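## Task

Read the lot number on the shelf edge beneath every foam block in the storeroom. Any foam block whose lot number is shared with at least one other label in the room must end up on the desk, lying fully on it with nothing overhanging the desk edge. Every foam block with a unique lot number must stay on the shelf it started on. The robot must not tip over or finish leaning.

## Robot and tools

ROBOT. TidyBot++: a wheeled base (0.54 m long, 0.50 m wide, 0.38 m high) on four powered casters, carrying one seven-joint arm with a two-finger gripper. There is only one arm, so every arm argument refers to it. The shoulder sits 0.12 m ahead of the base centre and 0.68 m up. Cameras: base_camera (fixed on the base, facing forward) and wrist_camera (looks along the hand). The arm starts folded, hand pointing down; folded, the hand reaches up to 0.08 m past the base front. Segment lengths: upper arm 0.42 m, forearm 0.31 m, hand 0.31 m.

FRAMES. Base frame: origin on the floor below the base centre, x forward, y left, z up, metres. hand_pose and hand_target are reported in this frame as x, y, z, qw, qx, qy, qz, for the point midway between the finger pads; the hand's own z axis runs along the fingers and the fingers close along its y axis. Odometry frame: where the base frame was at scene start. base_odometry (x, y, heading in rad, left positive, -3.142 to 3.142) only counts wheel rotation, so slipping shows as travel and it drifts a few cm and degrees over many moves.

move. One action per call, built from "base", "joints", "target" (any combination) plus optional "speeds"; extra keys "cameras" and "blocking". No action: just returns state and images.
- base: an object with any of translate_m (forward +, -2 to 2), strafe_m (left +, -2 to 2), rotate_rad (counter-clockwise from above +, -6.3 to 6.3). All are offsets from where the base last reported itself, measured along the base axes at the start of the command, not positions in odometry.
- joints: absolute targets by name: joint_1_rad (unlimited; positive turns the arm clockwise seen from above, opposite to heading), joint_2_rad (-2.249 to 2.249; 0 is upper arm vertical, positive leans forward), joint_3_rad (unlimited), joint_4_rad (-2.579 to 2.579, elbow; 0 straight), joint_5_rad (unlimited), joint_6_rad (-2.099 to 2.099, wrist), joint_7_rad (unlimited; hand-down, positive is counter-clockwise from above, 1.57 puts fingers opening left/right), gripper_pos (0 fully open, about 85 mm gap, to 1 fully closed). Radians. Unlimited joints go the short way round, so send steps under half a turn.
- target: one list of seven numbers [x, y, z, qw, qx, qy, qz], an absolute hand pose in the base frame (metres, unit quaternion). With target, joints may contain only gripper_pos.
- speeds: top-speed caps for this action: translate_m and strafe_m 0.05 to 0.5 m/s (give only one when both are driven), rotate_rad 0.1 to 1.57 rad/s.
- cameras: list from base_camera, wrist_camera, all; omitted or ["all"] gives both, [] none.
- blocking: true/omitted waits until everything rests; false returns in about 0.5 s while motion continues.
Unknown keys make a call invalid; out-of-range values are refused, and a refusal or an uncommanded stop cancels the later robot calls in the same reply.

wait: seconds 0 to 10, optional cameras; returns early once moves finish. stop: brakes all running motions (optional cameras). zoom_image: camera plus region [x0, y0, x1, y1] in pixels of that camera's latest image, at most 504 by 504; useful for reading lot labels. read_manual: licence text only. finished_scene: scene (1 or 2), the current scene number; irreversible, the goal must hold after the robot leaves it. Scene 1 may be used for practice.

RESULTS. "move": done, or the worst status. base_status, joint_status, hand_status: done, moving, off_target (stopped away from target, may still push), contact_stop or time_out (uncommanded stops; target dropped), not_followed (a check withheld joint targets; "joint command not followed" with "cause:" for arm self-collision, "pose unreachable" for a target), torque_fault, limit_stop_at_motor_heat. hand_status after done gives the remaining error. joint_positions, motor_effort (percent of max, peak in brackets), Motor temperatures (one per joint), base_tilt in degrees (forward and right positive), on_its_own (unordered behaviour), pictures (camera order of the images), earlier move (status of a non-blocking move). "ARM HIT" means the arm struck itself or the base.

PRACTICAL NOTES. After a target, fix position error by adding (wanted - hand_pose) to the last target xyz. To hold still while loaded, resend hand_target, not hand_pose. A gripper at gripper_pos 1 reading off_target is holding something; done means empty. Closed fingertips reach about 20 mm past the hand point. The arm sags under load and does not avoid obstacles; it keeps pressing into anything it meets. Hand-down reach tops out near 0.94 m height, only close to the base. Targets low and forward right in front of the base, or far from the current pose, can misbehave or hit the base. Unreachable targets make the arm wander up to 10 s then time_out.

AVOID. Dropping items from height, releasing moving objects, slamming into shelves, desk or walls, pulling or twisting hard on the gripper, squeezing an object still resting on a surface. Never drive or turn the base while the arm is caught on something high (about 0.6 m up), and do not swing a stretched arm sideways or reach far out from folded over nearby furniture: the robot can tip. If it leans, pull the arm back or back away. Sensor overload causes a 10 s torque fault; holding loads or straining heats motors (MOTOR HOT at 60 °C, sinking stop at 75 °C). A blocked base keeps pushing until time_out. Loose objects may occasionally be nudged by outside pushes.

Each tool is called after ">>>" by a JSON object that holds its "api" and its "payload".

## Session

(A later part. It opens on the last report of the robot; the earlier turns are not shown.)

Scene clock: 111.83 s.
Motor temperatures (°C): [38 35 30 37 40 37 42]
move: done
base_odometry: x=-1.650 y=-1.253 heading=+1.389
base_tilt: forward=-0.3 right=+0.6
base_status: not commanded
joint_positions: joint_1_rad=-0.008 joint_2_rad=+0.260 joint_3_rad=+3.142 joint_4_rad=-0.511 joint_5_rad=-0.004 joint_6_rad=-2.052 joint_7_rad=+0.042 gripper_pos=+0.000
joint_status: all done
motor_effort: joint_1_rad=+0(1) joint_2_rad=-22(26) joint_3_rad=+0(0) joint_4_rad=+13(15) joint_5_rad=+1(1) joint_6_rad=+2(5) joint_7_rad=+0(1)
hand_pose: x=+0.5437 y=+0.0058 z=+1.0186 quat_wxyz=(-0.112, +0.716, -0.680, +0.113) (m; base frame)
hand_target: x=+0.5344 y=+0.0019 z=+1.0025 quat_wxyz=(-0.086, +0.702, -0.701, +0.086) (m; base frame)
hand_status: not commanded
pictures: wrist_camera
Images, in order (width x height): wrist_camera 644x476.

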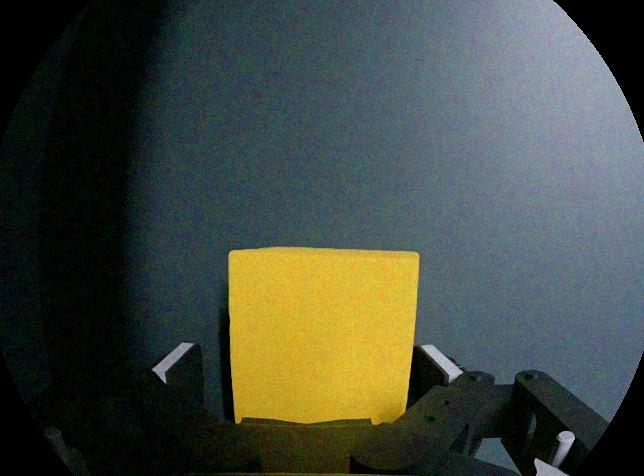

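>>> {"api": "move", "payload": {"joints": {"gripper_pos":0.5}, "cameras": []}}

>>> {"api": "move", "payload": {"joints": {"joint_2_rad":0.1,"joint_4_rad":-0.33,"joint_6_rad":-1.9}, "cameras": ["wrist_camera"]}}

Scene clock: 113.23 s.
Motor temperatures (°C): [38 35 30 37 40 37 42]
move: off_target
base_odometry: x=-1.650 y=-1.253 heading=+1.389
base_tilt: forward=-0.3 right=+0.6
base_status: not commanded
joint_positions: joint_1_rad=-0.008 joint_2_rad=+0.249 joint_3_rad=+3.142 joint_4_rad=-0.514 joint_5_rad=-0.004 joint_6_rad=-2.054 joint_7_rad=+0.042 gripper_pos=+0.353
joint_status: gripper_pos off_target (ended at +0.353, target +0.500)
motor_effort: joint_1_rad=-1(1) joint_2_rad=-20(23) joint_3_rad=+0(0) joint_4_rad=+11(14) joint_5_rad=+1(1) joint_6_rad=+2(5) joint_7_rad=+0(1)
hand_pose: x=+0.5392 y=+0.0058 z=+1.0219 quat_wxyz=(-0.114, +0.716, -0.679, +0.115) (m; base frame)
hand_target: x=+0.5344 y=+0.0019 z=+1.0025 quat_wxyz=(-0.086, +0.702, -0.701, +0.086) (m; base frame)
hand_status: not commanded
pictures: none
No camera images: "cameras" was empty.

Scene clock: 114.77 s.
Motor temperatures (°C): [38 35 30 37 40 37 42]
move: done
base_odometry: x=-1.650 y=-1.253 heading=+1.389
base_tilt: forward=-0.3 right=+0.6
base_status: not commanded
joint_positions: joint_1_rad=-0.008 joint_2_rad=+0.089 joint_3_rad=+3.142 joint_4_rad=-0.338 joint_5_rad=-0.004 joint_6_rad=-1.955 joint_7_rad=+0.042 gripper_pos=+0.353
joint_status: all done
motor_effort: joint_1_rad=+0(1) joint_2_rad=-14(27) joint_3_rad=+0(0) joint_4_rad=+11(16) joint_5_rad=+1(1) joint_6_rad=+6(7) joint_7_rad=+0(0)
hand_pose: x=+0.5008 y=+0.0056 z=+1.1612 quat_wxyz=(-0.259, +0.674, -0.639, +0.265) (m; base frame)
hand_target: x=+0.5178 y=+0.0019 z=+1.1719 quat_wxyz=(-0.279, +0.650, -0.649, +0.279) (m; base frame)
hand_status: not commanded
pictures: wrist_camera
Images, in order (width x height): wrist_camera 644x476.

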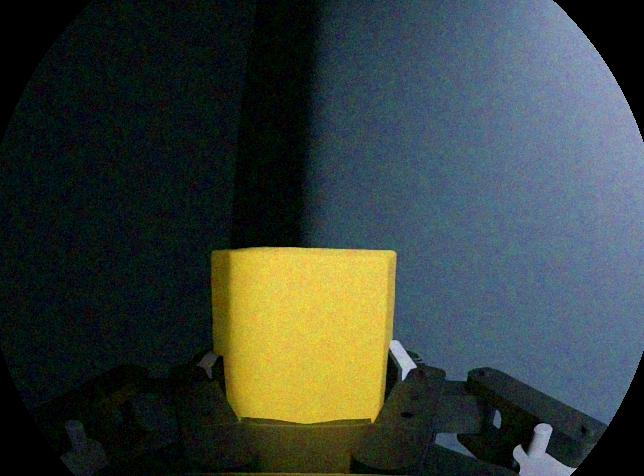

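>>> {"api": "move", "payload": {"base": {"translate_m":-0.29}, "cameras": []}}

>>> {"api": "move", "payload": {"joints": {"joint_2_rad":-0.35,"joint_4_rad":-1.2,"joint_6_rad":-1.4,"joint_7_rad":1.57}, "cameras": []}}

>>> {"api": "move", "payload": {"base": {"strafe_m":-1.9}, "joints": {"joint_2_rad":-0.886,"joint_4_rad":-2.5,"joint_6_rad":-0.75}}}

Scene clock: 117.07 s.
Motor temperatures (°C): [38 35 30 37 40 37 42]
move: done
base_odometry: x=-1.702 y=-1.538 heading=+1.389
base_tilt: forward=-0.4 right=+0.6
base_status: done
joint_positions: joint_1_rad=-0.007 joint_2_rad=+0.088 joint_3_rad=+3.142 joint_4_rad=-0.338 joint_5_rad=-0.004 joint_6_rad=-1.950 joint_7_rad=+0.042 gripper_pos=+0.353
joint_status: not commanded
motor_effort: joint_1_rad=+0(1) joint_2_rad=-14(18) joint_3_rad=+0(1) joint_4_rad=+11(13) joint_5_rad=+1(2) joint_6_rad=+7(7) joint_7_rad=+0(0)
hand_pose: x=+0.5013 y=+0.0053 z=+1.1628 quat_wxyz=(-0.261, +0.673, -0.639, +0.267) (m; base frame)
hand_target: x=+0.5178 y=+0.0019 z=+1.1719 quat_wxyz=(-0.279, +0.650, -0.649, +0.279) (m; base frame)
hand_status: not commanded
pictures: none
No camera images: "cameras" was empty.

Scene clock: 119.70 s.
Motor temperatures (°C): [38 35 30 37 40 37 42]
move: done
base_odometry: x=-1.702 y=-1.538 heading=+1.389
base_tilt: forward=-0.4 right=+0.6
base_status: not commanded
joint_positions: joint_1_rad=-0.007 joint_2_rad=-0.335 joint_3_rad=+3.142 joint_4_rad=-1.171 joint_5_rad=-0.004 joint_6_rad=-1.457 joint_7_rad=+1.525 gripper_pos=+0.353
joint_status: all done
motor_effort: joint_1_rad=+0(1) joint_2_rad=-4(15) joint_3_rad=+0(1) joint_4_rad=+17(18) joint_5_rad=+1(1) joint_6_rad=+7(8) joint_7_rad=+0(1)
hand_pose: x=+0.4473 y=+0.0050 z=+1.0844 quat_wxyz=(-0.013, +0.911, -0.017, +0.412) (m; base frame)
hand_target: x=+0.4531 y=+0.0021 z=+1.0890 quat_wxyz=(+0.000, +0.902, +0.000, +0.431) (m; base frame)
hand_status: not commanded
pictures: none
No camera images: "cameras" was empty.

Scene clock: 124.80 s.
Motor temperatures (°C): [38 35 30 37 40 37 42]
move: done
base_odometry: x=+0.167 y=-1.881 heading=+1.389
base_tilt: forward=-0.4 right=+0.6
base_status: done
joint_positions: joint_1_rad=-0.007 joint_2_rad=-0.865 joint_3_rad=+3.141 joint_4_rad=-2.471 joint_5_rad=-0.004 joint_6_rad=-0.805 joint_7_rad=+1.527 gripper_pos=+0.353
joint_status: all done
motor_effort: joint_1_rad=-1(1) joint_2_rad=+8(9) joint_3_rad=+1(4) joint_4_rad=+21(22) joint_5_rad=+1(2) joint_6_rad=+6(8) joint_7_rad=+0(1)
hand_pose: x=+0.3205 y=+0.0038 z=+0.7117 quat_wxyz=(-0.011, +0.934, -0.018, +0.357) (m; base frame)
hand_target: x=+0.3256 y=+0.0016 z=+0.7125 quat_wxyz=(+0.000, +0.925, +0.000, +0.379) (m; base frame)
hand_status: not commanded
pictures: base_camera, wrist_camera
Images, in order (width x height): base_camera 644x364, wrist_camera 644x476.

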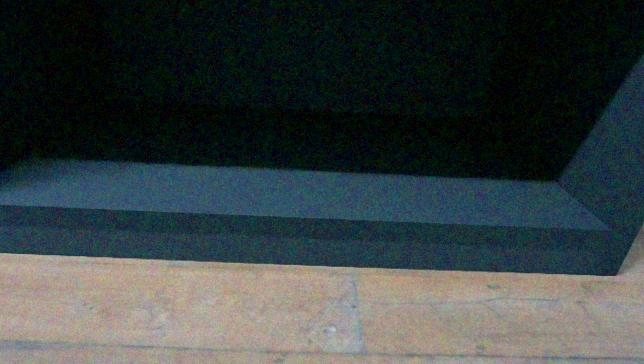

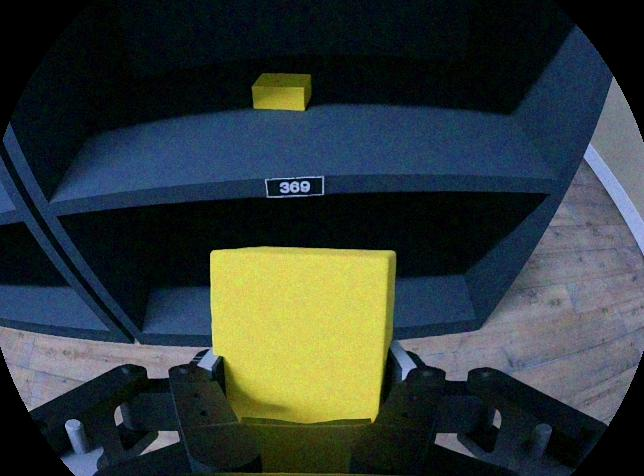

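>>> {"api": "move", "payload": {"base": {"strafe_m":-1.03}, "cameras": ["base_camera"]}}

>>> {"api": "move", "payload": {"base": {"translate_m":1.62,"rotate_rad":0.02}, "cameras": ["base_camera"]}}

>>> {"api": "move", "payload": {"base": {"translate_m":0.18,"strafe_m":1.45}}}

Scene clock: 128.73 s.
Motor temperatures (°C): [38 35 30 37 40 37 42]
move: done
base_odometry: x=+1.180 y=-2.068 heading=+1.388
base_tilt: forward=-0.4 right=+0.6
base_status: done
joint_positions: joint_1_rad=-0.007 joint_2_rad=-0.866 joint_3_rad=+3.141 joint_4_rad=-2.471 joint_5_rad=-0.004 joint_6_rad=-0.805 joint_7_rad=+1.527 gripper_pos=+0.353
joint_status: not commanded
motor_effort: joint_1_rad=-1(1) joint_2_rad=+7(8) joint_3_rad=+1(2) joint_4_rad=+20(22) joint_5_rad=+1(1) joint_6_rad=+6(7) joint_7_rad=+0(1)
hand_pose: x=+0.3206 y=+0.0038 z=+0.7120 quat_wxyz=(-0.011, +0.934, -0.018, +0.358) (m; base frame)
hand_target: x=+0.3256 y=+0.0016 z=+0.7125 quat_wxyz=(+0.000, +0.925, +0.000, +0.379) (m; base frame)
hand_status: not commanded
pictures: base_camera
Images, in order (width x height): base_camera 644x364.

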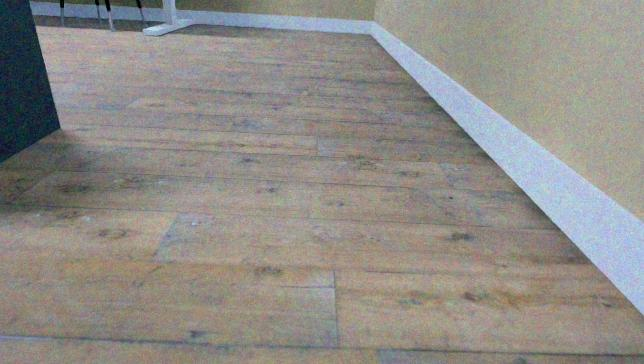

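Scene clock: 133.30 s.
Motor temperatures (°C): [38 35 30 37 40 37 42]
move: done
base_odometry: x=+1.474 y=-0.474 heading=+1.408
base_tilt: forward=-0.3 right=+0.6
base_status: done
joint_positions: joint_1_rad=-0.007 joint_2_rad=-0.871 joint_3_rad=+3.141 joint_4_rad=-2.472 joint_5_rad=-0.004 joint_6_rad=-0.802 joint_7_rad=+1.527 gripper_pos=+0.353
joint_status: not commanded
motor_effort: joint_1_rad=+0(1) joint_2_rad=+7(9) joint_3_rad=+1(1) joint_4_rad=+21(22) joint_5_rad=+1(1) joint_6_rad=+6(8) joint_7_rad=+0(1)
hand_pose: x=+0.3211 y=+0.0038 z=+0.7136 quat_wxyz=(-0.011, +0.932, -0.018, +0.361) (m; base frame)
hand_target: x=+0.3256 y=+0.0016 z=+0.7125 quat_wxyz=(+0.000, +0.925, +0.000, +0.379) (m; base frame)
hand_status: not commanded
pictures: base_camera
Images, in order (width x height): base_camera 644x364.

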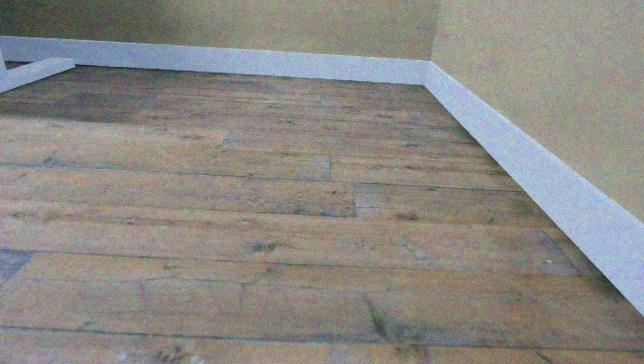

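Scene clock: 137.47 s.
Motor temperatures (°C): [38 35 30 37 40 37 42]
move: done
base_odometry: x=+0.072 y=-0.061 heading=+1.407
base_tilt: forward=-0.3 right=+0.6
base_status: done
joint_positions: joint_1_rad=-0.007 joint_2_rad=-0.871 joint_3_rad=+3.141 joint_4_rad=-2.472 joint_5_rad=-0.004 joint_6_rad=-0.802 joint_7_rad=+1.527 gripper_pos=+0.353
joint_status: not commanded
motor_effort: joint_1_rad=+0(1) joint_2_rad=+8(8) joint_3_rad=+1(2) joint_4_rad=+21(22) joint_5_rad=+1(1) joint_6_rad=+6(7) joint_7_rad=+0(1)
hand_pose: x=+0.3211 y=+0.0038 z=+0.7136 quat_wxyz=(-0.011, +0.932, -0.018, +0.361) (m; base frame)
hand_target: x=+0.3256 y=+0.0016 z=+0.7125 quat_wxyz=(+0.000, +0.925, +0.000, +0.379) (m; base frame)
hand_status: not commanded
pictures: base_camera, wrist_camera
Images, in order (width x height): base_camera 644x364, wrist_camera 644x476.

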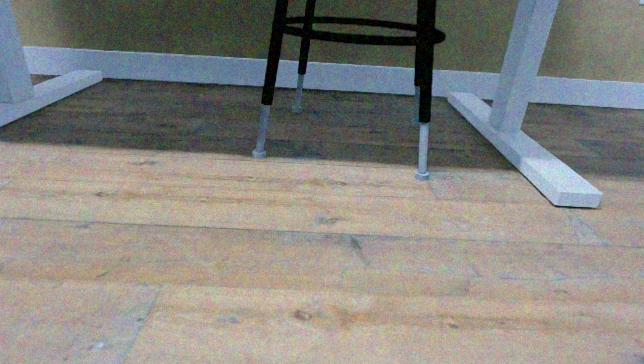

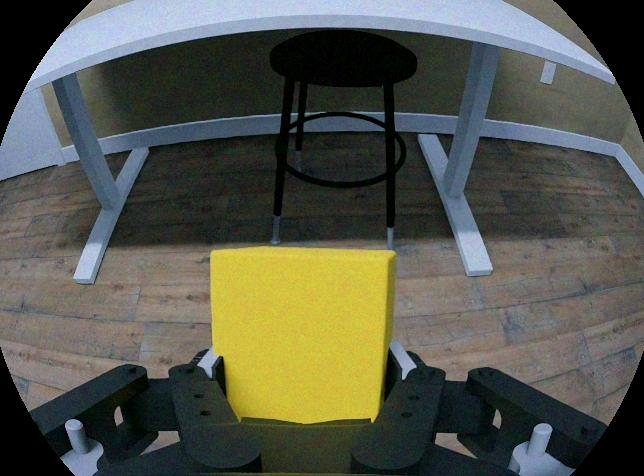

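>>> {"api": "move", "payload": {"joints": {"joint_2_rad":-0.35,"joint_4_rad":-1.2,"joint_6_rad":-1.2}, "cameras": ["wrist_camera"]}}

Scene clock: 140.40 s.
Motor temperatures (°C): [38 35 30 37 40 37 42]
move: done
base_odometry: x=+0.072 y=-0.061 heading=+1.407
base_tilt: forward=-0.4 right=+0.6
base_status: not commanded
joint_positions: joint_1_rad=-0.007 joint_2_rad=-0.369 joint_3_rad=+3.141 joint_4_rad=-1.217 joint_5_rad=-0.004 joint_6_rad=-1.151 joint_7_rad=+1.527 gripper_pos=+0.353
joint_status: all done
motor_effort: joint_1_rad=+0(1) joint_2_rad=-4(9) joint_3_rad=+1(1) joint_4_rad=+18(23) joint_5_rad=+0(1) joint_6_rad=+8(9) joint_7_rad=+0(1)
hand_pose: x=+0.4862 y=+0.0055 z=+1.1531 quat_wxyz=(-0.016, +0.841, -0.015, +0.541) (m; base frame)
hand_target: x=+0.4871 y=+0.0022 z=+1.1410 quat_wxyz=(+0.000, +0.855, +0.000, +0.519) (m; base frame)
hand_status: not commanded
pictures: wrist_camera
Images, in order (width x height): wrist_camera 644x476.

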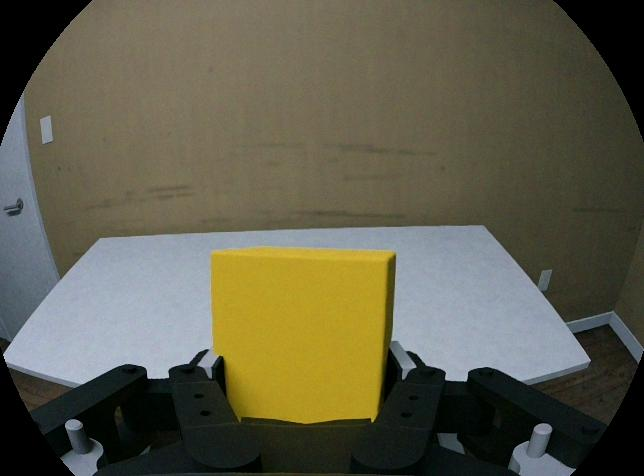

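>>> {"api": "move", "payload": {"base": {"translate_m":0.18}, "joints": {"joint_2_rad":0.501,"joint_4_rad":-0.613,"joint_6_rad":-1.626}, "cameras": ["wrist_camera"]}}

>>> {"api": "move", "payload": {"joints": {"joint_2_rad":0.424,"joint_4_rad":-1.01,"joint_6_rad":-1.306}, "cameras": ["wrist_camera"]}}

Scene clock: 144.27 s.
Motor temperatures (°C): [38 35 30 37 40 37 42]
move: done
base_odometry: x=+0.101 y=+0.117 heading=+1.408
base_tilt: forward=-0.3 right=+0.6
base_status: done
joint_positions: joint_1_rad=-0.007 joint_2_rad=+0.477 joint_3_rad=+3.141 joint_4_rad=-0.630 joint_5_rad=-0.004 joint_6_rad=-1.573 joint_7_rad=+1.527 gripper_pos=+0.353
joint_status: all done
motor_effort: joint_1_rad=+0(1) joint_2_rad=-33(35) joint_3_rad=+0(1) joint_4_rad=+18(20) joint_5_rad=+1(1) joint_6_rad=+4(9) joint_7_rad=+0(1)
hand_pose: x=+0.7318 y=+0.0073 z=+0.9174 quat_wxyz=(-0.008, +0.973, -0.017, +0.228) (m; base frame)
hand_target: x=+0.7249 y=+0.0020 z=+0.9030 quat_wxyz=(-0.001, +0.980, +0.000, +0.199) (m; base frame)
hand_status: not commanded
pictures: wrist_camera
Images, in order (width x height): wrist_camera 644x476.

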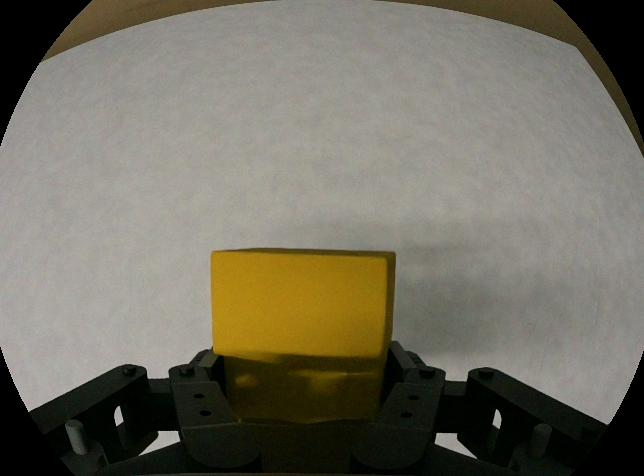

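Scene clock: 145.83 s.
Motor temperatures (°C): [38 35 30 37 40 37 42]
move: done
base_odometry: x=+0.101 y=+0.117 heading=+1.408
base_tilt: forward=-0.3 right=+0.6
base_status: not commanded
joint_positions: joint_1_rad=-0.007 joint_2_rad=+0.428 joint_3_rad=+3.141 joint_4_rad=-0.981 joint_5_rad=-0.004 joint_6_rad=-1.362 joint_7_rad=+1.527 gripper_pos=+0.353
joint_status: all done
motor_effort: joint_1_rad=-1(1) joint_2_rad=-33(36) joint_3_rad=+0(1) joint_4_rad=+19(21) joint_5_rad=+1(1) joint_6_rad=+3(5) joint_7_rad=+0(1)
hand_pose: x=+0.7165 y=+0.0072 z=+0.8250 quat_wxyz=(-0.007, +0.983, -0.018, +0.184) (m; base frame)
hand_target: x=+0.7252 y=+0.0021 z=+0.8217 quat_wxyz=(-0.001, +0.980, +0.000, +0.199) (m; base frame)
hand_status: not commanded
pictures: wrist_camera
Images, in order (width x height): wrist_camera 644x476.

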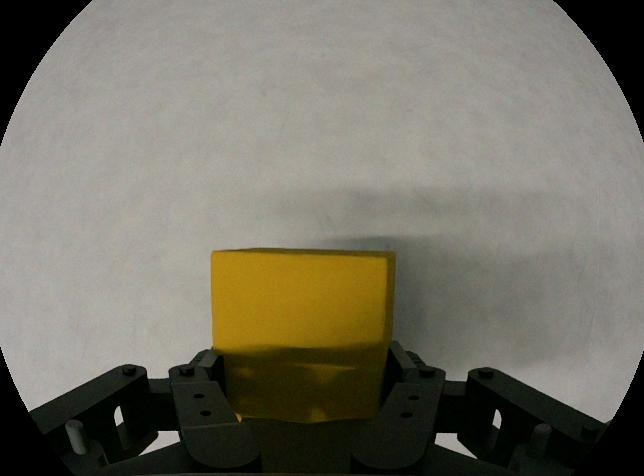

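>>> {"api": "move", "payload": {"joints": {"joint_2_rad":0.415,"joint_4_rad":-1.153,"joint_6_rad":-1.172}, "cameras": ["wrist_camera"]}}

>>> {"api": "move", "payload": {"joints": {"joint_2_rad":0.418,"joint_4_rad":-1.213,"joint_6_rad":-1.108}, "cameras": ["wrist_camera"]}}

Scene clock: 147.10 s.
Motor temperatures (°C): [38 35 30 37 40 37 42]
move: done
base_odometry: x=+0.101 y=+0.117 heading=+1.408
base_tilt: forward=-0.3 right=+0.6
base_status: not commanded
joint_positions: joint_1_rad=-0.007 joint_2_rad=+0.416 joint_3_rad=+3.141 joint_4_rad=-1.127 joint_5_rad=-0.004 joint_6_rad=-1.228 joint_7_rad=+1.527 gripper_pos=+0.353
joint_status: all done
motor_effort: joint_1_rad=+0(1) joint_2_rad=-33(35) joint_3_rad=+0(0) joint_4_rad=+19(20) joint_5_rad=+1(1) joint_6_rad=+4(4) joint_7_rad=+0(1)
hand_pose: x=+0.7160 y=+0.0071 z=+0.7852 quat_wxyz=(-0.007, +0.983, -0.018, +0.184) (m; base frame)
hand_target: x=+0.7247 y=+0.0022 z=+0.7812 quat_wxyz=(-0.001, +0.980, +0.000, +0.199) (m; base frame)
hand_status: not commanded
pictures: wrist_camera
Images, in order (width x height): wrist_camera 644x476.

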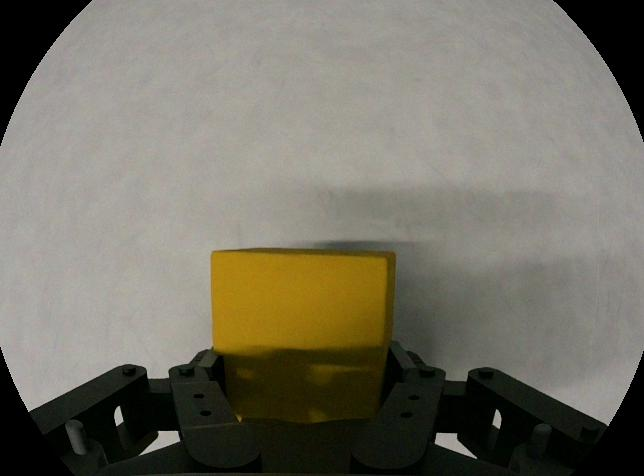

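Scene clock: 148.20 s.
Motor temperatures (°C): [38 35 30 37 40 37 42]
move: done
base_odometry: x=+0.101 y=+0.117 heading=+1.408
base_tilt: forward=-0.3 right=+0.6
base_status: not commanded
joint_positions: joint_1_rad=-0.007 joint_2_rad=+0.410 joint_3_rad=+3.141 joint_4_rad=-1.185 joint_5_rad=-0.004 joint_6_rad=-1.158 joint_7_rad=+1.527 gripper_pos=+0.353
joint_status: all done
motor_effort: joint_1_rad=+0(1) joint_2_rad=-33(34) joint_3_rad=+0(0) joint_4_rad=+19(20) joint_5_rad=+1(1) joint_6_rad=+4(5) joint_7_rad=+0(1)
hand_pose: x=+0.7188 y=+0.0071 z=+0.7717 quat_wxyz=(-0.007, +0.981, -0.018, +0.193) (m; base frame)
hand_target: x=+0.7256 y=+0.0022 z=+0.7610 quat_wxyz=(-0.001, +0.980, +0.000, +0.200) (m; base frame)
hand_status: not commanded
pictures: wrist_camera
Images, in order (width x height): wrist_camera 644x476.

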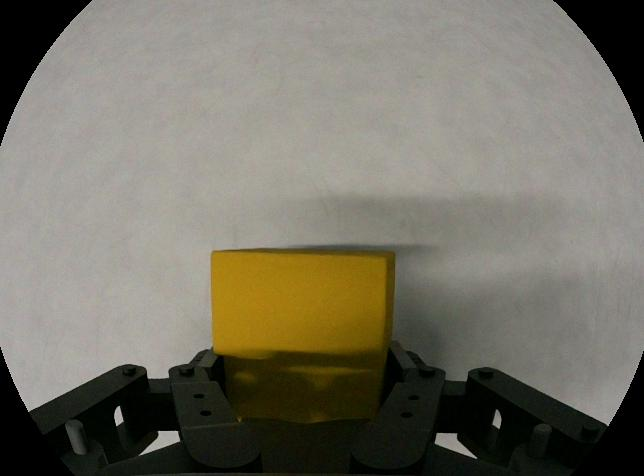

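>>> {"api": "move", "payload": {"joints": {"joint_2_rad":0.421,"joint_4_rad":-1.257,"joint_6_rad":-1.062}, "cameras": ["wrist_camera"]}}

>>> {"api": "move", "payload": {"joints": {"joint_2_rad":0.424,"joint_4_rad":-1.28,"joint_6_rad":-1.039}, "cameras": ["wrist_camera"]}}

Scene clock: 149.20 s.
Motor temperatures (°C): [38 35 30 37 40 37 42]
move: done
base_odometry: x=+0.101 y=+0.117 heading=+1.408
base_tilt: forward=-0.3 right=+0.6
base_status: not commanded
joint_positions: joint_1_rad=-0.007 joint_2_rad=+0.396 joint_3_rad=+3.141 joint_4_rad=-1.218 joint_5_rad=-0.004 joint_6_rad=-1.119 joint_7_rad=+1.527 gripper_pos=+0.353
joint_status: all done
motor_effort: joint_1_rad=+0(1) joint_2_rad=-28(33) joint_3_rad=+0(0) joint_4_rad=+17(19) joint_5_rad=+1(1) joint_6_rad=+4(5) joint_7_rad=+0(1)
hand_pose: x=+0.7189 y=+0.0071 z=+0.7703 quat_wxyz=(-0.007, +0.979, -0.018, +0.202) (m; base frame)
hand_target: x=+0.7252 y=+0.0022 z=+0.7457 quat_wxyz=(-0.001, +0.980, +0.000, +0.199) (m; base frame)
hand_status: not commanded
pictures: wrist_camera
Images, in order (width x height): wrist_camera 644x476.

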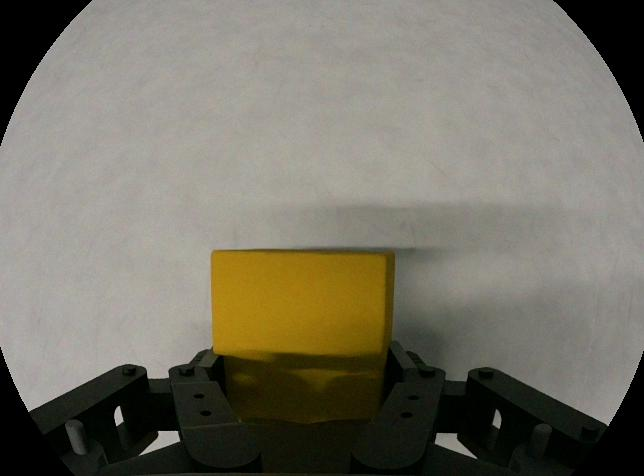

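Scene clock: 149.80 s.
Motor temperatures (°C): [38 35 30 37 40 37 42]
move: off_target
base_odometry: x=+0.101 y=+0.117 heading=+1.408
base_tilt: forward=-0.3 right=+0.6
base_status: not commanded
joint_positions: joint_1_rad=-0.007 joint_2_rad=+0.389 joint_3_rad=+3.141 joint_4_rad=-1.236 joint_5_rad=-0.004 joint_6_rad=-1.097 joint_7_rad=+1.527 gripper_pos=+0.353
joint_status: joint_4_rad off_target (ended at -1.236, target -1.280); the others done
motor_effort: joint_1_rad=+0(0) joint_2_rad=-27(29) joint_3_rad=+1(1) joint_4_rad=+18(18) joint_5_rad=+2(2) joint_6_rad=+5(6) joint_7_rad=+0(0)
hand_pose: x=+0.7193 y=+0.0071 z=+0.7697 quat_wxyz=(-0.008, +0.978, -0.018, +0.208) (m; base frame)
hand_target: x=+0.7245 y=+0.0022 z=+0.7367 quat_wxyz=(-0.001, +0.980, +0.000, +0.198) (m; base frame)
hand_status: not commanded
pictures: wrist_camera
Images, in order (width x height): wrist_camera 644x476.

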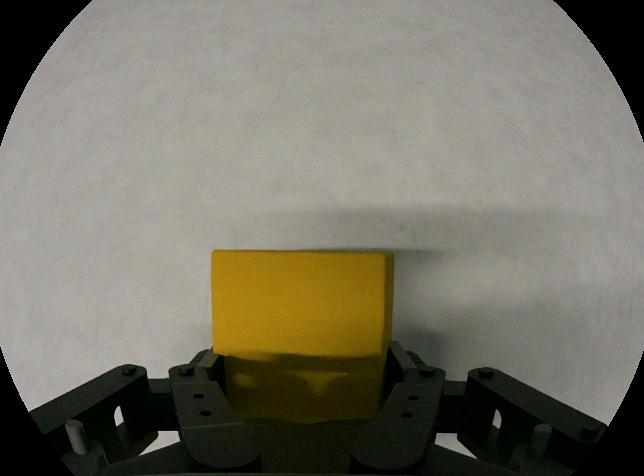

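>>> {"api": "move", "payload": {"joints": {"joint_2_rad":0.415,"joint_4_rad":-1.2,"joint_6_rad":-1.12}, "cameras": []}}

>>> {"api": "move", "payload": {"joints": {"gripper_pos":0}, "cameras": []}}

>>> {"api": "move", "payload": {"joints": {"joint_2_rad":0.45,"joint_4_rad":-0.613,"joint_6_rad":-1.626}, "cameras": ["wrist_camera"]}}

>>> {"api": "move", "payload": {"base": {"translate_m":-0.22}, "joints": {"joint_2_rad":-0.35,"joint_4_rad":-1.2,"joint_6_rad":-1.2}, "cameras": ["wrist_camera"]}}

>>> {"api": "move", "payload": {"base": {"rotate_rad":1.56}, "cameras": []}}

>>> {"api": "move", "payload": {"base": {"translate_m":1.4,"strafe_m":0.22}}}

Scene clock: 151.43 s.
Motor temperatures (°C): [38 35 30 37 40 37 42]
move: done
base_odometry: x=+0.101 y=+0.117 heading=+1.408
base_tilt: forward=-0.3 right=+0.6
base_status: not commanded
joint_positions: joint_1_rad=-0.007 joint_2_rad=+0.397 joint_3_rad=+3.141 joint_4_rad=-1.211 joint_5_rad=-0.004 joint_6_rad=-1.102 joint_7_rad=+1.527 gripper_pos=+0.353
joint_status: all done
motor_effort: joint_1_rad=+0(1) joint_2_rad=-32(34) joint_3_rad=+0(1) joint_4_rad=+19(20) joint_5_rad=+1(2) joint_6_rad=+3(6) joint_7_rad=+0(1)
hand_pose: x=+0.7259 y=+0.0071 z=+0.7753 quat_wxyz=(-0.008, +0.977, -0.018, +0.214) (m; base frame)
hand_target: x=+0.7258 y=+0.0022 z=+0.7671 quat_wxyz=(-0.001, +0.979, +0.000, +0.202) (m; base frame)
hand_status: not commanded
pictures: none
No camera images: "cameras" was empty.

Scene clock: 152.27 s.
Motor temperatures (°C): [38 35 30 37 40 37 42]
move: done
base_odometry: x=+0.101 y=+0.117 heading=+1.408
base_tilt: forward=-0.3 right=+0.6
base_status: not commanded
joint_positions: joint_1_rad=-0.007 joint_2_rad=+0.397 joint_3_rad=+3.141 joint_4_rad=-1.211 joint_5_rad=-0.004 joint_6_rad=-1.102 joint_7_rad=+1.527 gripper_pos=+0.000
joint_status: all done
motor_effort: joint_1_rad=-1(1) joint_2_rad=-32(33) joint_3_rad=+0(0) joint_4_rad=+19(20) joint_5_rad=+1(1) joint_6_rad=+4(5) joint_7_rad=+0(1)
hand_pose: x=+0.7259 y=+0.0071 z=+0.7753 quat_wxyz=(-0.008, +0.977, -0.018, +0.214) (m; base frame)
hand_target: x=+0.7258 y=+0.0022 z=+0.7671 quat_wxyz=(-0.001, +0.979, +0.000, +0.202) (m; base frame)
hand_status: not commanded
pictures: none
No camera images: "cameras" was empty.

Scene clock: 154.37 s.
Motor temperatures (°C): [38 35 30 37 40 37 42]
move: done
base_odometry: x=+0.101 y=+0.117 heading=+1.408
base_tilt: forward=-0.3 right=+0.6
base_status: not commanded
joint_positions: joint_1_rad=-0.007 joint_2_rad=+0.419 joint_3_rad=+3.141 joint_4_rad=-0.628 joint_5_rad=-0.004 joint_6_rad=-1.574 joint_7_rad=+1.527 gripper_pos=+0.000
joint_status: all done
motor_effort: joint_1_rad=+0(1) joint_2_rad=-32(35) joint_3_rad=+0(0) joint_4_rad=+18(21) joint_5_rad=+1(1) joint_6_rad=+4(6) joint_7_rad=+0(1)
hand_pose: x=+0.7172 y=+0.0072 z=+0.9529 quat_wxyz=(-0.009, +0.966, -0.017, +0.257) (m; base frame)
hand_target: x=+0.7128 y=+0.0020 z=+0.9336 quat_wxyz=(-0.001, +0.975, +0.000, +0.224) (m; base frame)
hand_status: not commanded
pictures: wrist_camera
Images, in order (width x height): wrist_camera 644x476.

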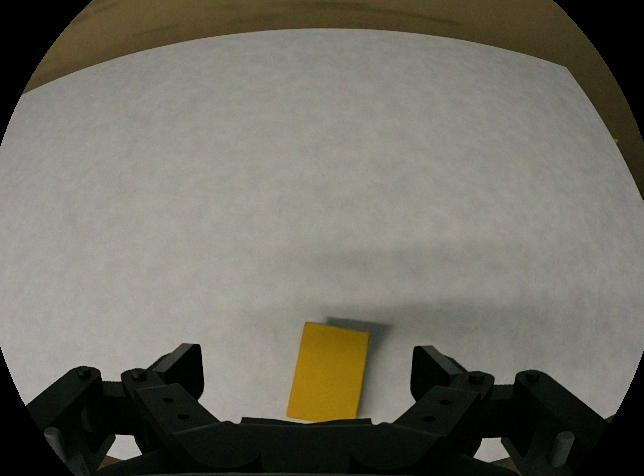

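Scene clock: 156.70 s.
Motor temperatures (°C): [38 35 30 37 40 37 42]
move: done
base_odometry: x=+0.066 y=-0.101 heading=+1.409
base_tilt: forward=-0.4 right=+0.6
base_status: done
joint_positions: joint_1_rad=-0.006 joint_2_rad=-0.337 joint_3_rad=+3.141 joint_4_rad=-1.170 joint_5_rad=-0.004 joint_6_rad=-1.257 joint_7_rad=+1.527 gripper_pos=+0.000
joint_status: all done
motor_effort: joint_1_rad=+0(5) joint_2_rad=-5(36) joint_3_rad=+1(3) joint_4_rad=+18(19) joint_5_rad=+0(2) joint_6_rad=+8(9) joint_7_rad=+0(1)
hand_pose: x=+0.4827 y=+0.0053 z=+1.1359 quat_wxyz=(-0.015, +0.865, -0.015, +0.502) (m; base frame)
hand_target: x=+0.4871 y=+0.0022 z=+1.1410 quat_wxyz=(+0.000, +0.855, +0.000, +0.519) (m; base frame)
hand_status: not commanded
pictures: wrist_camera
Images, in order (width x height): wrist_camera 644x476.

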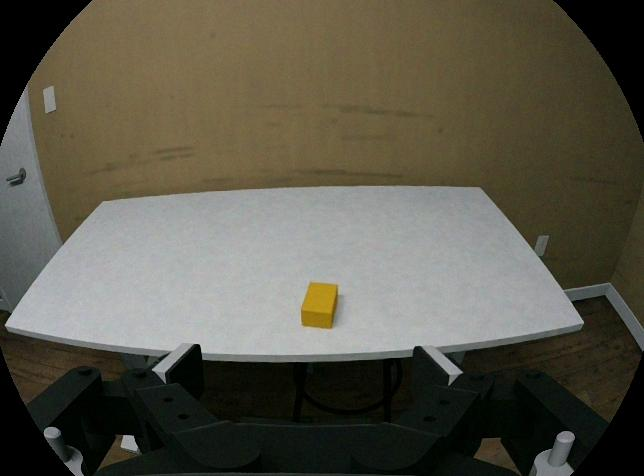

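Scene clock: 159.00 s.
Motor temperatures (°C): [38 35 30 37 40 37 42]
move: done
base_odometry: x=+0.066 y=-0.101 heading=+2.968
base_tilt: forward=-0.3 right=+0.6
base_status: done
joint_positions: joint_1_rad=-0.006 joint_2_rad=-0.337 joint_3_rad=+3.140 joint_4_rad=-1.172 joint_5_rad=-0.004 joint_6_rad=-1.253 joint_7_rad=+1.527 gripper_pos=+0.000
joint_status: not commanded
motor_effort: joint_1_rad=+0(1) joint_2_rad=-5(8) joint_3_rad=+1(2) joint_4_rad=+17(19) joint_5_rad=+1(2) joint_6_rad=+7(8) joint_7_rad=+0(1)
hand_pose: x=+0.4833 y=+0.0056 z=+1.1362 quat_wxyz=(-0.015, +0.864, -0.015, +0.503) (m; base frame)
hand_target: x=+0.4871 y=+0.0022 z=+1.1410 quat_wxyz=(+0.000, +0.855, +0.000, +0.519) (m; base frame)
hand_status: not commanded
pictures: none
No camera images: "cameras" was empty.

Scene clock: 163.23 s.
Motor temperatures (°C): [38 35 30 37 40 37 42]
move: done
base_odometry: x=-1.351 y=-0.076 heading=+2.970
base_tilt: forward=-0.3 right=+0.6
base_status: done
joint_positions: joint_1_rad=-0.006 joint_2_rad=-0.348 joint_3_rad=+3.140 joint_4_rad=-1.173 joint_5_rad=-0.004 joint_6_rad=-1.252 joint_7_rad=+1.527 gripper_pos=+0.000
joint_status: not commanded
motor_effort: joint_1_rad=-1(1) joint_2_rad=-4(8) joint_3_rad=+1(1) joint_4_rad=+17(19) joint_5_rad=+1(1) joint_6_rad=+8(9) joint_7_rad=+0(1)
hand_pose: x=+0.4788 y=+0.0056 z=+1.1394 quat_wxyz=(-0.015, +0.862, -0.015, +0.507) (m; base frame)
hand_target: x=+0.4871 y=+0.0022 z=+1.1410 quat_wxyz=(+0.000, +0.855, +0.000, +0.519) (m; base frame)
hand_status: not commanded
pictures: base_camera, wrist_camera
Images, in order (width x height): base_camera 644x364, wrist_camera 644x476.

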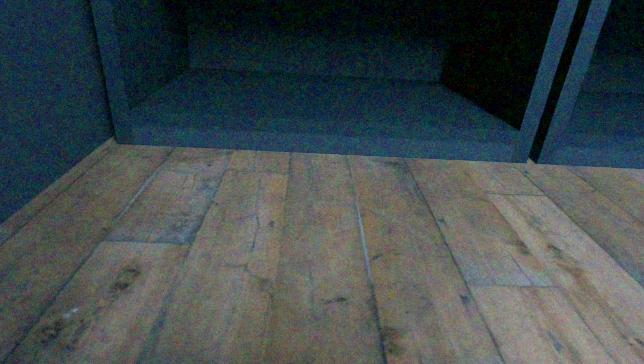

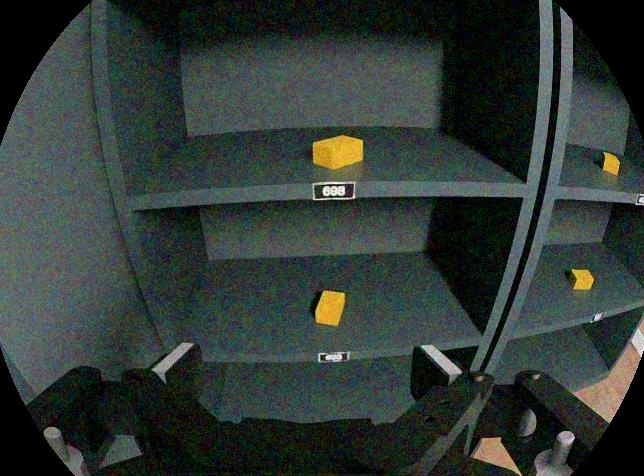

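>>> {"api": "move", "payload": {"base": {"translate_m":0.15}, "joints": {"joint_1_rad":0,"joint_2_rad":0.425,"joint_4_rad":-1.6,"joint_6_rad":-0.68,"joint_7_rad":1.35}, "cameras": []}}

>>> {"api": "move", "payload": {"base": {"translate_m":0.18,"strafe_m":-0.015}, "cameras": ["wrist_camera"]}}

Scene clock: 165.77 s.
Motor temperatures (°C): [38 35 30 37 40 37 42]
move: done
base_odometry: x=-1.499 y=-0.051 heading=+2.970
base_tilt: forward=-0.3 right=+0.6
base_status: done
joint_positions: joint_1_rad=-0.006 joint_2_rad=+0.402 joint_3_rad=+3.140 joint_4_rad=-1.571 joint_5_rad=-0.004 joint_6_rad=-0.736 joint_7_rad=+1.394 gripper_pos=+0.000
joint_status: all done
motor_effort: joint_1_rad=+0(2) joint_2_rad=-31(34) joint_3_rad=-1(1) joint_4_rad=+18(22) joint_5_rad=+0(1) joint_6_rad=+4(9) joint_7_rad=+0(1)
hand_pose: x=+0.7034 y=+0.0067 z=+0.6636 quat_wxyz=(-0.022, +0.973, -0.084, +0.214) (m; base frame)
hand_target: x=+0.7066 y=+0.0022 z=+0.6451 quat_wxyz=(-0.024, +0.970, -0.107, +0.215) (m; base frame)
hand_status: not commanded
pictures: none
No camera images: "cameras" was empty.

Scene clock: 167.33 s.
Motor temperatures (°C): [38 35 30 37 40 37 42]
move: done
base_odometry: x=-1.674 y=-0.005 heading=+2.971
base_tilt: forward=-0.3 right=+0.6
base_status: done
joint_positions: joint_1_rad=-0.006 joint_2_rad=+0.408 joint_3_rad=+3.140 joint_4_rad=-1.574 joint_5_rad=-0.004 joint_6_rad=-0.728 joint_7_rad=+1.393 gripper_pos=+0.000
joint_status: not commanded
motor_effort: joint_1_rad=+0(2) joint_2_rad=-32(34) joint_3_rad=+0(1) joint_4_rad=+18(19) joint_5_rad=+1(1) joint_6_rad=+4(5) joint_7_rad=+0(1)
hand_pose: x=+0.7044 y=+0.0067 z=+0.6597 quat_wxyz=(-0.022, +0.973, -0.084, +0.213) (m; base frame)
hand_target: x=+0.7066 y=+0.0022 z=+0.6451 quat_wxyz=(-0.024, +0.970, -0.107, +0.215) (m; base frame)
hand_status: not commanded
pictures: wrist_camera
Images, in order (width x height): wrist_camera 644x476.

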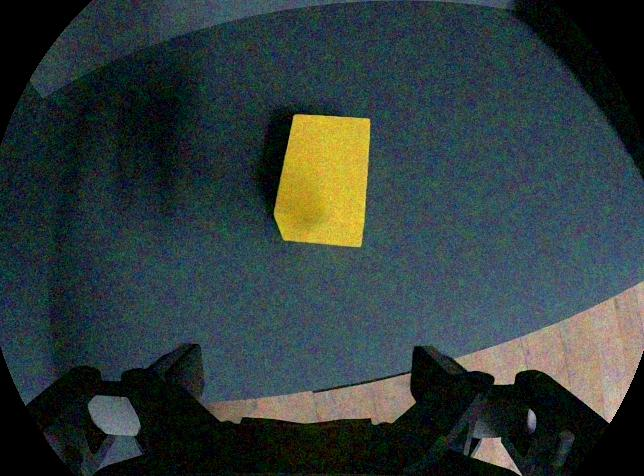

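>>> {"api": "move", "payload": {"base": {"translate_m":0.165}, "cameras": ["wrist_camera"]}}

>>> {"api": "move", "payload": {"joints": {"joint_2_rad":0.515,"joint_4_rad":-1.70,"joint_6_rad":-0.56}, "cameras": ["wrist_camera"]}}

Scene clock: 169.10 s.
Motor temperatures (°C): [38 35 30 37 40 37 42]
move: done
base_odometry: x=-1.836 y=+0.023 heading=+2.972
base_tilt: forward=-0.3 right=+0.6
base_status: done
joint_positions: joint_1_rad=-0.005 joint_2_rad=+0.436 joint_3_rad=+3.140 joint_4_rad=-1.678 joint_5_rad=-0.005 joint_6_rad=-0.706 joint_7_rad=+1.392 gripper_pos=+0.000
joint_status: not commanded
motor_effort: joint_1_rad=-1(3) joint_2_rad=-36(39) joint_3_rad=+0(2) joint_4_rad=+32(51) joint_5_rad=+2(5) joint_6_rad=+3(7) joint_7_rad=+0(1)
hand_pose: x=+0.6643 y=+0.0060 z=+0.6054 quat_wxyz=(-0.017, +0.983, -0.087, +0.159) (m; base frame)
hand_target: x=+0.7066 y=+0.0022 z=+0.6451 quat_wxyz=(-0.024, +0.970, -0.107, +0.215) (m; base frame)
hand_status: not commanded
pictures: wrist_camera
Images, in order (width x height): wrist_camera 644x476.

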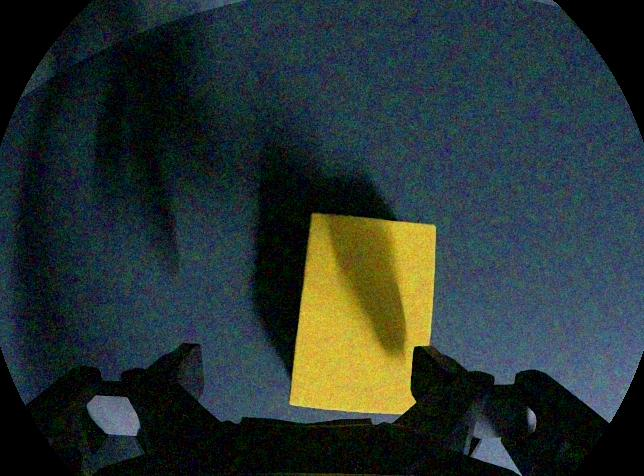

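Scene clock: 170.90 s.
Motor temperatures (°C): [38 35 30 37 40 37 42]
move: off_target
base_odometry: x=-1.837 y=+0.023 heading=+2.972
base_tilt: forward=-0.3 right=+0.6
base_status: not commanded
joint_positions: joint_1_rad=-0.005 joint_2_rad=+0.475 joint_3_rad=+3.140 joint_4_rad=-1.678 joint_5_rad=-0.005 joint_6_rad=-0.602 joint_7_rad=+1.392 gripper_pos=+0.000
joint_status: joint_2_rad off_target (ended at +0.475, target +0.515); the others done
motor_effort: joint_1_rad=-1(2) joint_2_rad=-26(37) joint_3_rad=-1(2) joint_4_rad=+13(33) joint_5_rad=+0(2) joint_6_rad=+3(5) joint_7_rad=+0(1)
hand_pose: x=+0.6914 y=+0.0060 z=+0.5949 quat_wxyz=(-0.020, +0.978, -0.087, +0.191) (m; base frame)
hand_target: x=+0.6892 y=+0.0022 z=+0.5686 quat_wxyz=(-0.021, +0.977, -0.108, +0.181) (m; base frame)
hand_status: not commanded
pictures: wrist_camera
Images, in order (width x height): wrist_camera 644x476.

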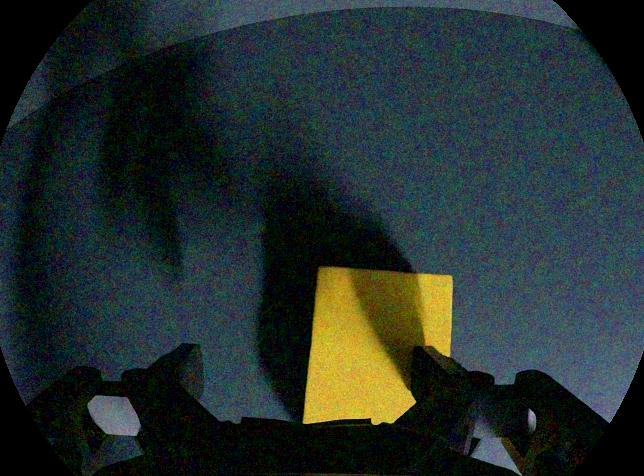

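>>> {"api": "move", "payload": {"joints": {"joint_2_rad":0.475,"joint_4_rad":-1.70,"joint_6_rad":-0.2}, "cameras": []}}

>>> {"api": "move", "payload": {"base": {"translate_m":-0.15}, "cameras": []}}

>>> {"api": "move", "payload": {"base": {"strafe_m":-0.03}, "joints": {"joint_2_rad":0.49,"joint_4_rad":-1.702,"joint_6_rad":-0.164,"joint_7_rad":1.3}, "cameras": ["wrist_camera"]}}

Scene clock: 172.53 s.
Motor temperatures (°C): [38 36 30 37 40 37 42]
move: done
base_odometry: x=-1.837 y=+0.023 heading=+2.972
base_tilt: forward=-0.3 right=+0.6
base_status: not commanded
joint_positions: joint_1_rad=-0.005 joint_2_rad=+0.466 joint_3_rad=+3.140 joint_4_rad=-1.687 joint_5_rad=-0.005 joint_6_rad=-0.249 joint_7_rad=+1.392 gripper_pos=+0.000
joint_status: all done
motor_effort: joint_1_rad=+0(1) joint_2_rad=-33(35) joint_3_rad=+0(1) joint_4_rad=+18(19) joint_5_rad=+1(1) joint_6_rad=+6(6) joint_7_rad=+0(1)
hand_pose: x=+0.7805 y=+0.0060 z=+0.6550 quat_wxyz=(-0.035, +0.929, -0.083, +0.360) (m; base frame)
hand_target: x=+0.7861 y=+0.0023 z=+0.6532 quat_wxyz=(-0.042, +0.922, -0.102, +0.372) (m; base frame)
hand_status: not commanded
pictures: none
No camera images: "cameras" was empty.

Scene clock: 174.00 s.
Motor temperatures (°C): [38 36 30 37 40 37 42]
move: done
base_odometry: x=-1.689 y=-0.003 heading=+2.973
base_tilt: forward=-0.3 right=+0.6
base_status: done
joint_positions: joint_1_rad=-0.005 joint_2_rad=+0.464 joint_3_rad=+3.140 joint_4_rad=-1.687 joint_5_rad=-0.005 joint_6_rad=-0.248 joint_7_rad=+1.392 gripper_pos=+0.000
joint_status: not commanded
motor_effort: joint_1_rad=-1(3) joint_2_rad=-33(36) joint_3_rad=+0(2) joint_4_rad=+18(20) joint_5_rad=+1(1) joint_6_rad=+6(7) joint_7_rad=+0(1)
hand_pose: x=+0.7808 y=+0.0056 z=+0.6568 quat_wxyz=(-0.035, +0.928, -0.083, +0.361) (m; base frame)
hand_target: x=+0.7861 y=+0.0023 z=+0.6532 quat_wxyz=(-0.042, +0.922, -0.102, +0.372) (m; base frame)
hand_status: not commanded
pictures: none
No camera images: "cameras" was empty.

Scene clock: 174.87 s.
Motor temperatures (°C): [38 36 30 37 40 37 42]
move: done
base_odometry: x=-1.683 y=+0.027 heading=+2.973
base_tilt: forward=-0.3 right=+0.6
base_status: done
joint_positions: joint_1_rad=+0.003 joint_2_rad=+0.468 joint_3_rad=+3.141 joint_4_rad=-1.687 joint_5_rad=-0.005 joint_6_rad=-0.211 joint_7_rad=+1.336 gripper_pos=+0.000
joint_status: all done
motor_effort: joint_1_rad=-1(5) joint_2_rad=-34(35) joint_3_rad=+0(3) joint_4_rad=+18(19) joint_5_rad=+1(1) joint_6_rad=+6(7) joint_7_rad=+0(1)
hand_pose: x=+0.7890 y=+0.0003 z=+0.6617 quat_wxyz=(-0.046, +0.919, -0.112, +0.375) (m; base frame)
hand_target: x=+0.7928 y=+0.0023 z=+0.6500 quat_wxyz=(-0.052, +0.915, -0.124, +0.379) (m; base frame)
hand_status: not commanded
pictures: wrist_camera
Images, in order (width x height): wrist_camera 644x476.

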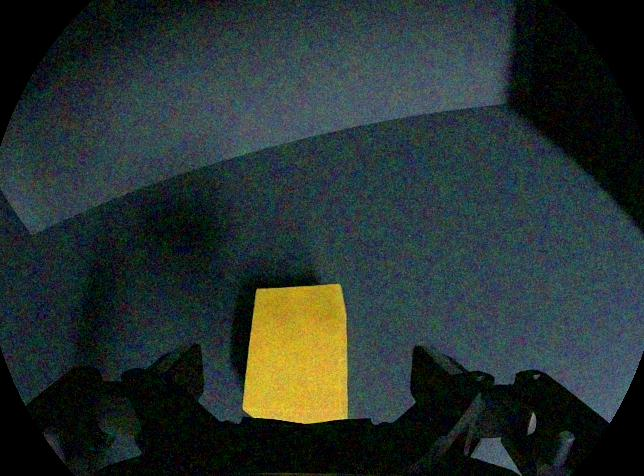

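>>> {"api": "move", "payload": {"base": {"translate_m":0.04,"strafe_m":0.015}, "cameras": []}}

>>> {"api": "move", "payload": {"joints": {"joint_2_rad":0.625,"joint_4_rad":-1.80,"joint_6_rad":0.03}, "cameras": ["wrist_camera"]}}

Scene clock: 176.07 s.
Motor temperatures (°C): [38 36 30 37 40 37 42]
move: done
base_odometry: x=-1.726 y=+0.019 heading=+2.972
base_tilt: forward=-0.3 right=+0.6
base_status: done
joint_positions: joint_1_rad=+0.003 joint_2_rad=+0.470 joint_3_rad=+3.141 joint_4_rad=-1.687 joint_5_rad=-0.005 joint_6_rad=-0.210 joint_7_rad=+1.336 gripper_pos=+0.000
joint_status: not commanded
motor_effort: joint_1_rad=-1(2) joint_2_rad=-34(36) joint_3_rad=+0(1) joint_4_rad=+18(19) joint_5_rad=+0(1) joint_6_rad=+6(7) joint_7_rad=+0(1)
hand_pose: x=+0.7891 y=+0.0003 z=+0.6602 quat_wxyz=(-0.046, +0.919, -0.112, +0.375) (m; base frame)
hand_target: x=+0.7928 y=+0.0023 z=+0.6500 quat_wxyz=(-0.052, +0.915, -0.124, +0.379) (m; base frame)
hand_status: not commanded
pictures: none
No camera images: "cameras" was empty.

Scene clock: 177.43 s.
Motor temperatures (°C): [38 36 30 37 40 37 42]
move: done
base_odometry: x=-1.726 y=+0.019 heading=+2.972
base_tilt: forward=-0.3 right=+0.6
base_status: not commanded
joint_positions: joint_1_rad=+0.003 joint_2_rad=+0.612 joint_3_rad=+3.141 joint_4_rad=-1.780 joint_5_rad=-0.005 joint_6_rad=-0.025 joint_7_rad=+1.336 gripper_pos=+0.000
joint_status: all done
motor_effort: joint_1_rad=+0(1) joint_2_rad=-35(39) joint_3_rad=+0(1) joint_4_rad=+15(18) joint_5_rad=+1(1) joint_6_rad=+6(7) joint_7_rad=+0(1)
hand_pose: x=+0.7811 y=+0.0001 z=+0.5628 quat_wxyz=(-0.042, +0.928, -0.113, +0.352) (m; base frame)
hand_target: x=+0.7831 y=+0.0023 z=+0.5575 quat_wxyz=(-0.050, +0.923, -0.125, +0.361) (m; base frame)
hand_status: not commanded
pictures: wrist_camera
Images, in order (width x height): wrist_camera 644x476.

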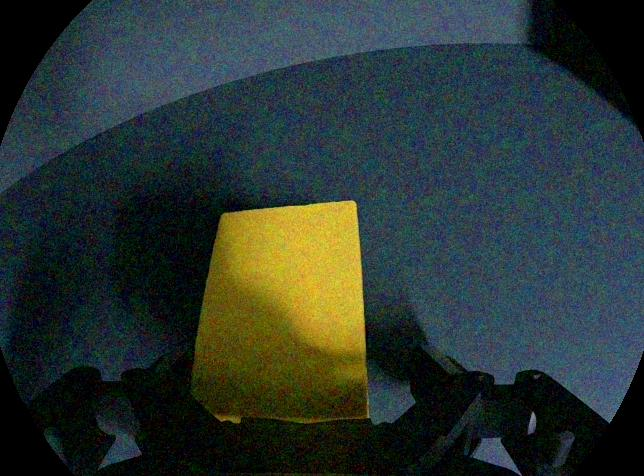

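>>> {"api": "move", "payload": {"joints": {"gripper_pos":0.5}, "cameras": []}}

>>> {"api": "move", "payload": {"joints": {"joint_2_rad":0.47,"joint_4_rad":-1.69,"joint_6_rad":-0.1}, "cameras": ["wrist_camera"]}}

Scene clock: 179.53 s.
Motor temperatures (°C): [38 36 30 37 40 37 42]
move: off_target
base_odometry: x=-1.726 y=+0.019 heading=+2.972
base_tilt: forward=-0.3 right=+0.6
base_status: not commanded
joint_positions: joint_1_rad=+0.003 joint_2_rad=+0.609 joint_3_rad=+3.141 joint_4_rad=-1.780 joint_5_rad=-0.005 joint_6_rad=-0.022 joint_7_rad=+1.336 gripper_pos=+0.372
joint_status: gripper_pos off_target (ended at +0.372, target +0.500)
motor_effort: joint_1_rad=+0(1) joint_2_rad=-35(36) joint_3_rad=+0(1) joint_4_rad=+15(16) joint_5_rad=+1(1) joint_6_rad=+7(7) joint_7_rad=+0(0)
hand_pose: x=+0.7821 y=+0.0001 z=+0.5652 quat_wxyz=(-0.043, +0.927, -0.113, +0.354) (m; base frame)
hand_target: x=+0.7831 y=+0.0023 z=+0.5575 quat_wxyz=(-0.050, +0.923, -0.125, +0.361) (m; base frame)
hand_status: not commanded
pictures: none
No camera images: "cameras" was empty.

Scene clock: 180.87 s.
Motor temperatures (°C): [38 36 30 37 40 37 42]
move: done
base_odometry: x=-1.726 y=+0.019 heading=+2.972
base_tilt: forward=-0.3 right=+0.6
base_status: not commanded
joint_positions: joint_1_rad=+0.003 joint_2_rad=+0.454 joint_3_rad=+3.141 joint_4_rad=-1.694 joint_5_rad=-0.005 joint_6_rad=-0.059 joint_7_rad=+1.336 gripper_pos=+0.372
joint_status: all done
motor_effort: joint_1_rad=+0(1) joint_2_rad=-34(39) joint_3_rad=+0(1) joint_4_rad=+19(19) joint_5_rad=+1(1) joint_6_rad=+8(9) joint_7_rad=+0(1)
hand_pose: x=+0.8175 y=+0.0000 z=+0.7038 quat_wxyz=(-0.054, +0.886, -0.108, +0.448) (m; base frame)
hand_target: x=+0.8111 y=+0.0023 z=+0.6843 quat_wxyz=(-0.058, +0.896, -0.122, +0.423) (m; base frame)
hand_status: not commanded
pictures: wrist_camera
Images, in order (width x height): wrist_camera 644x476.

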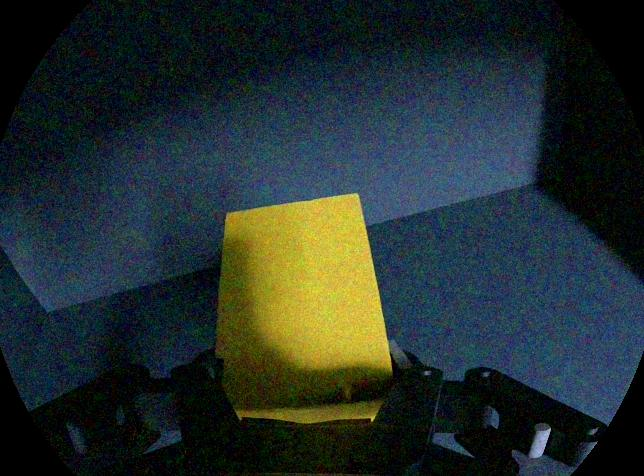

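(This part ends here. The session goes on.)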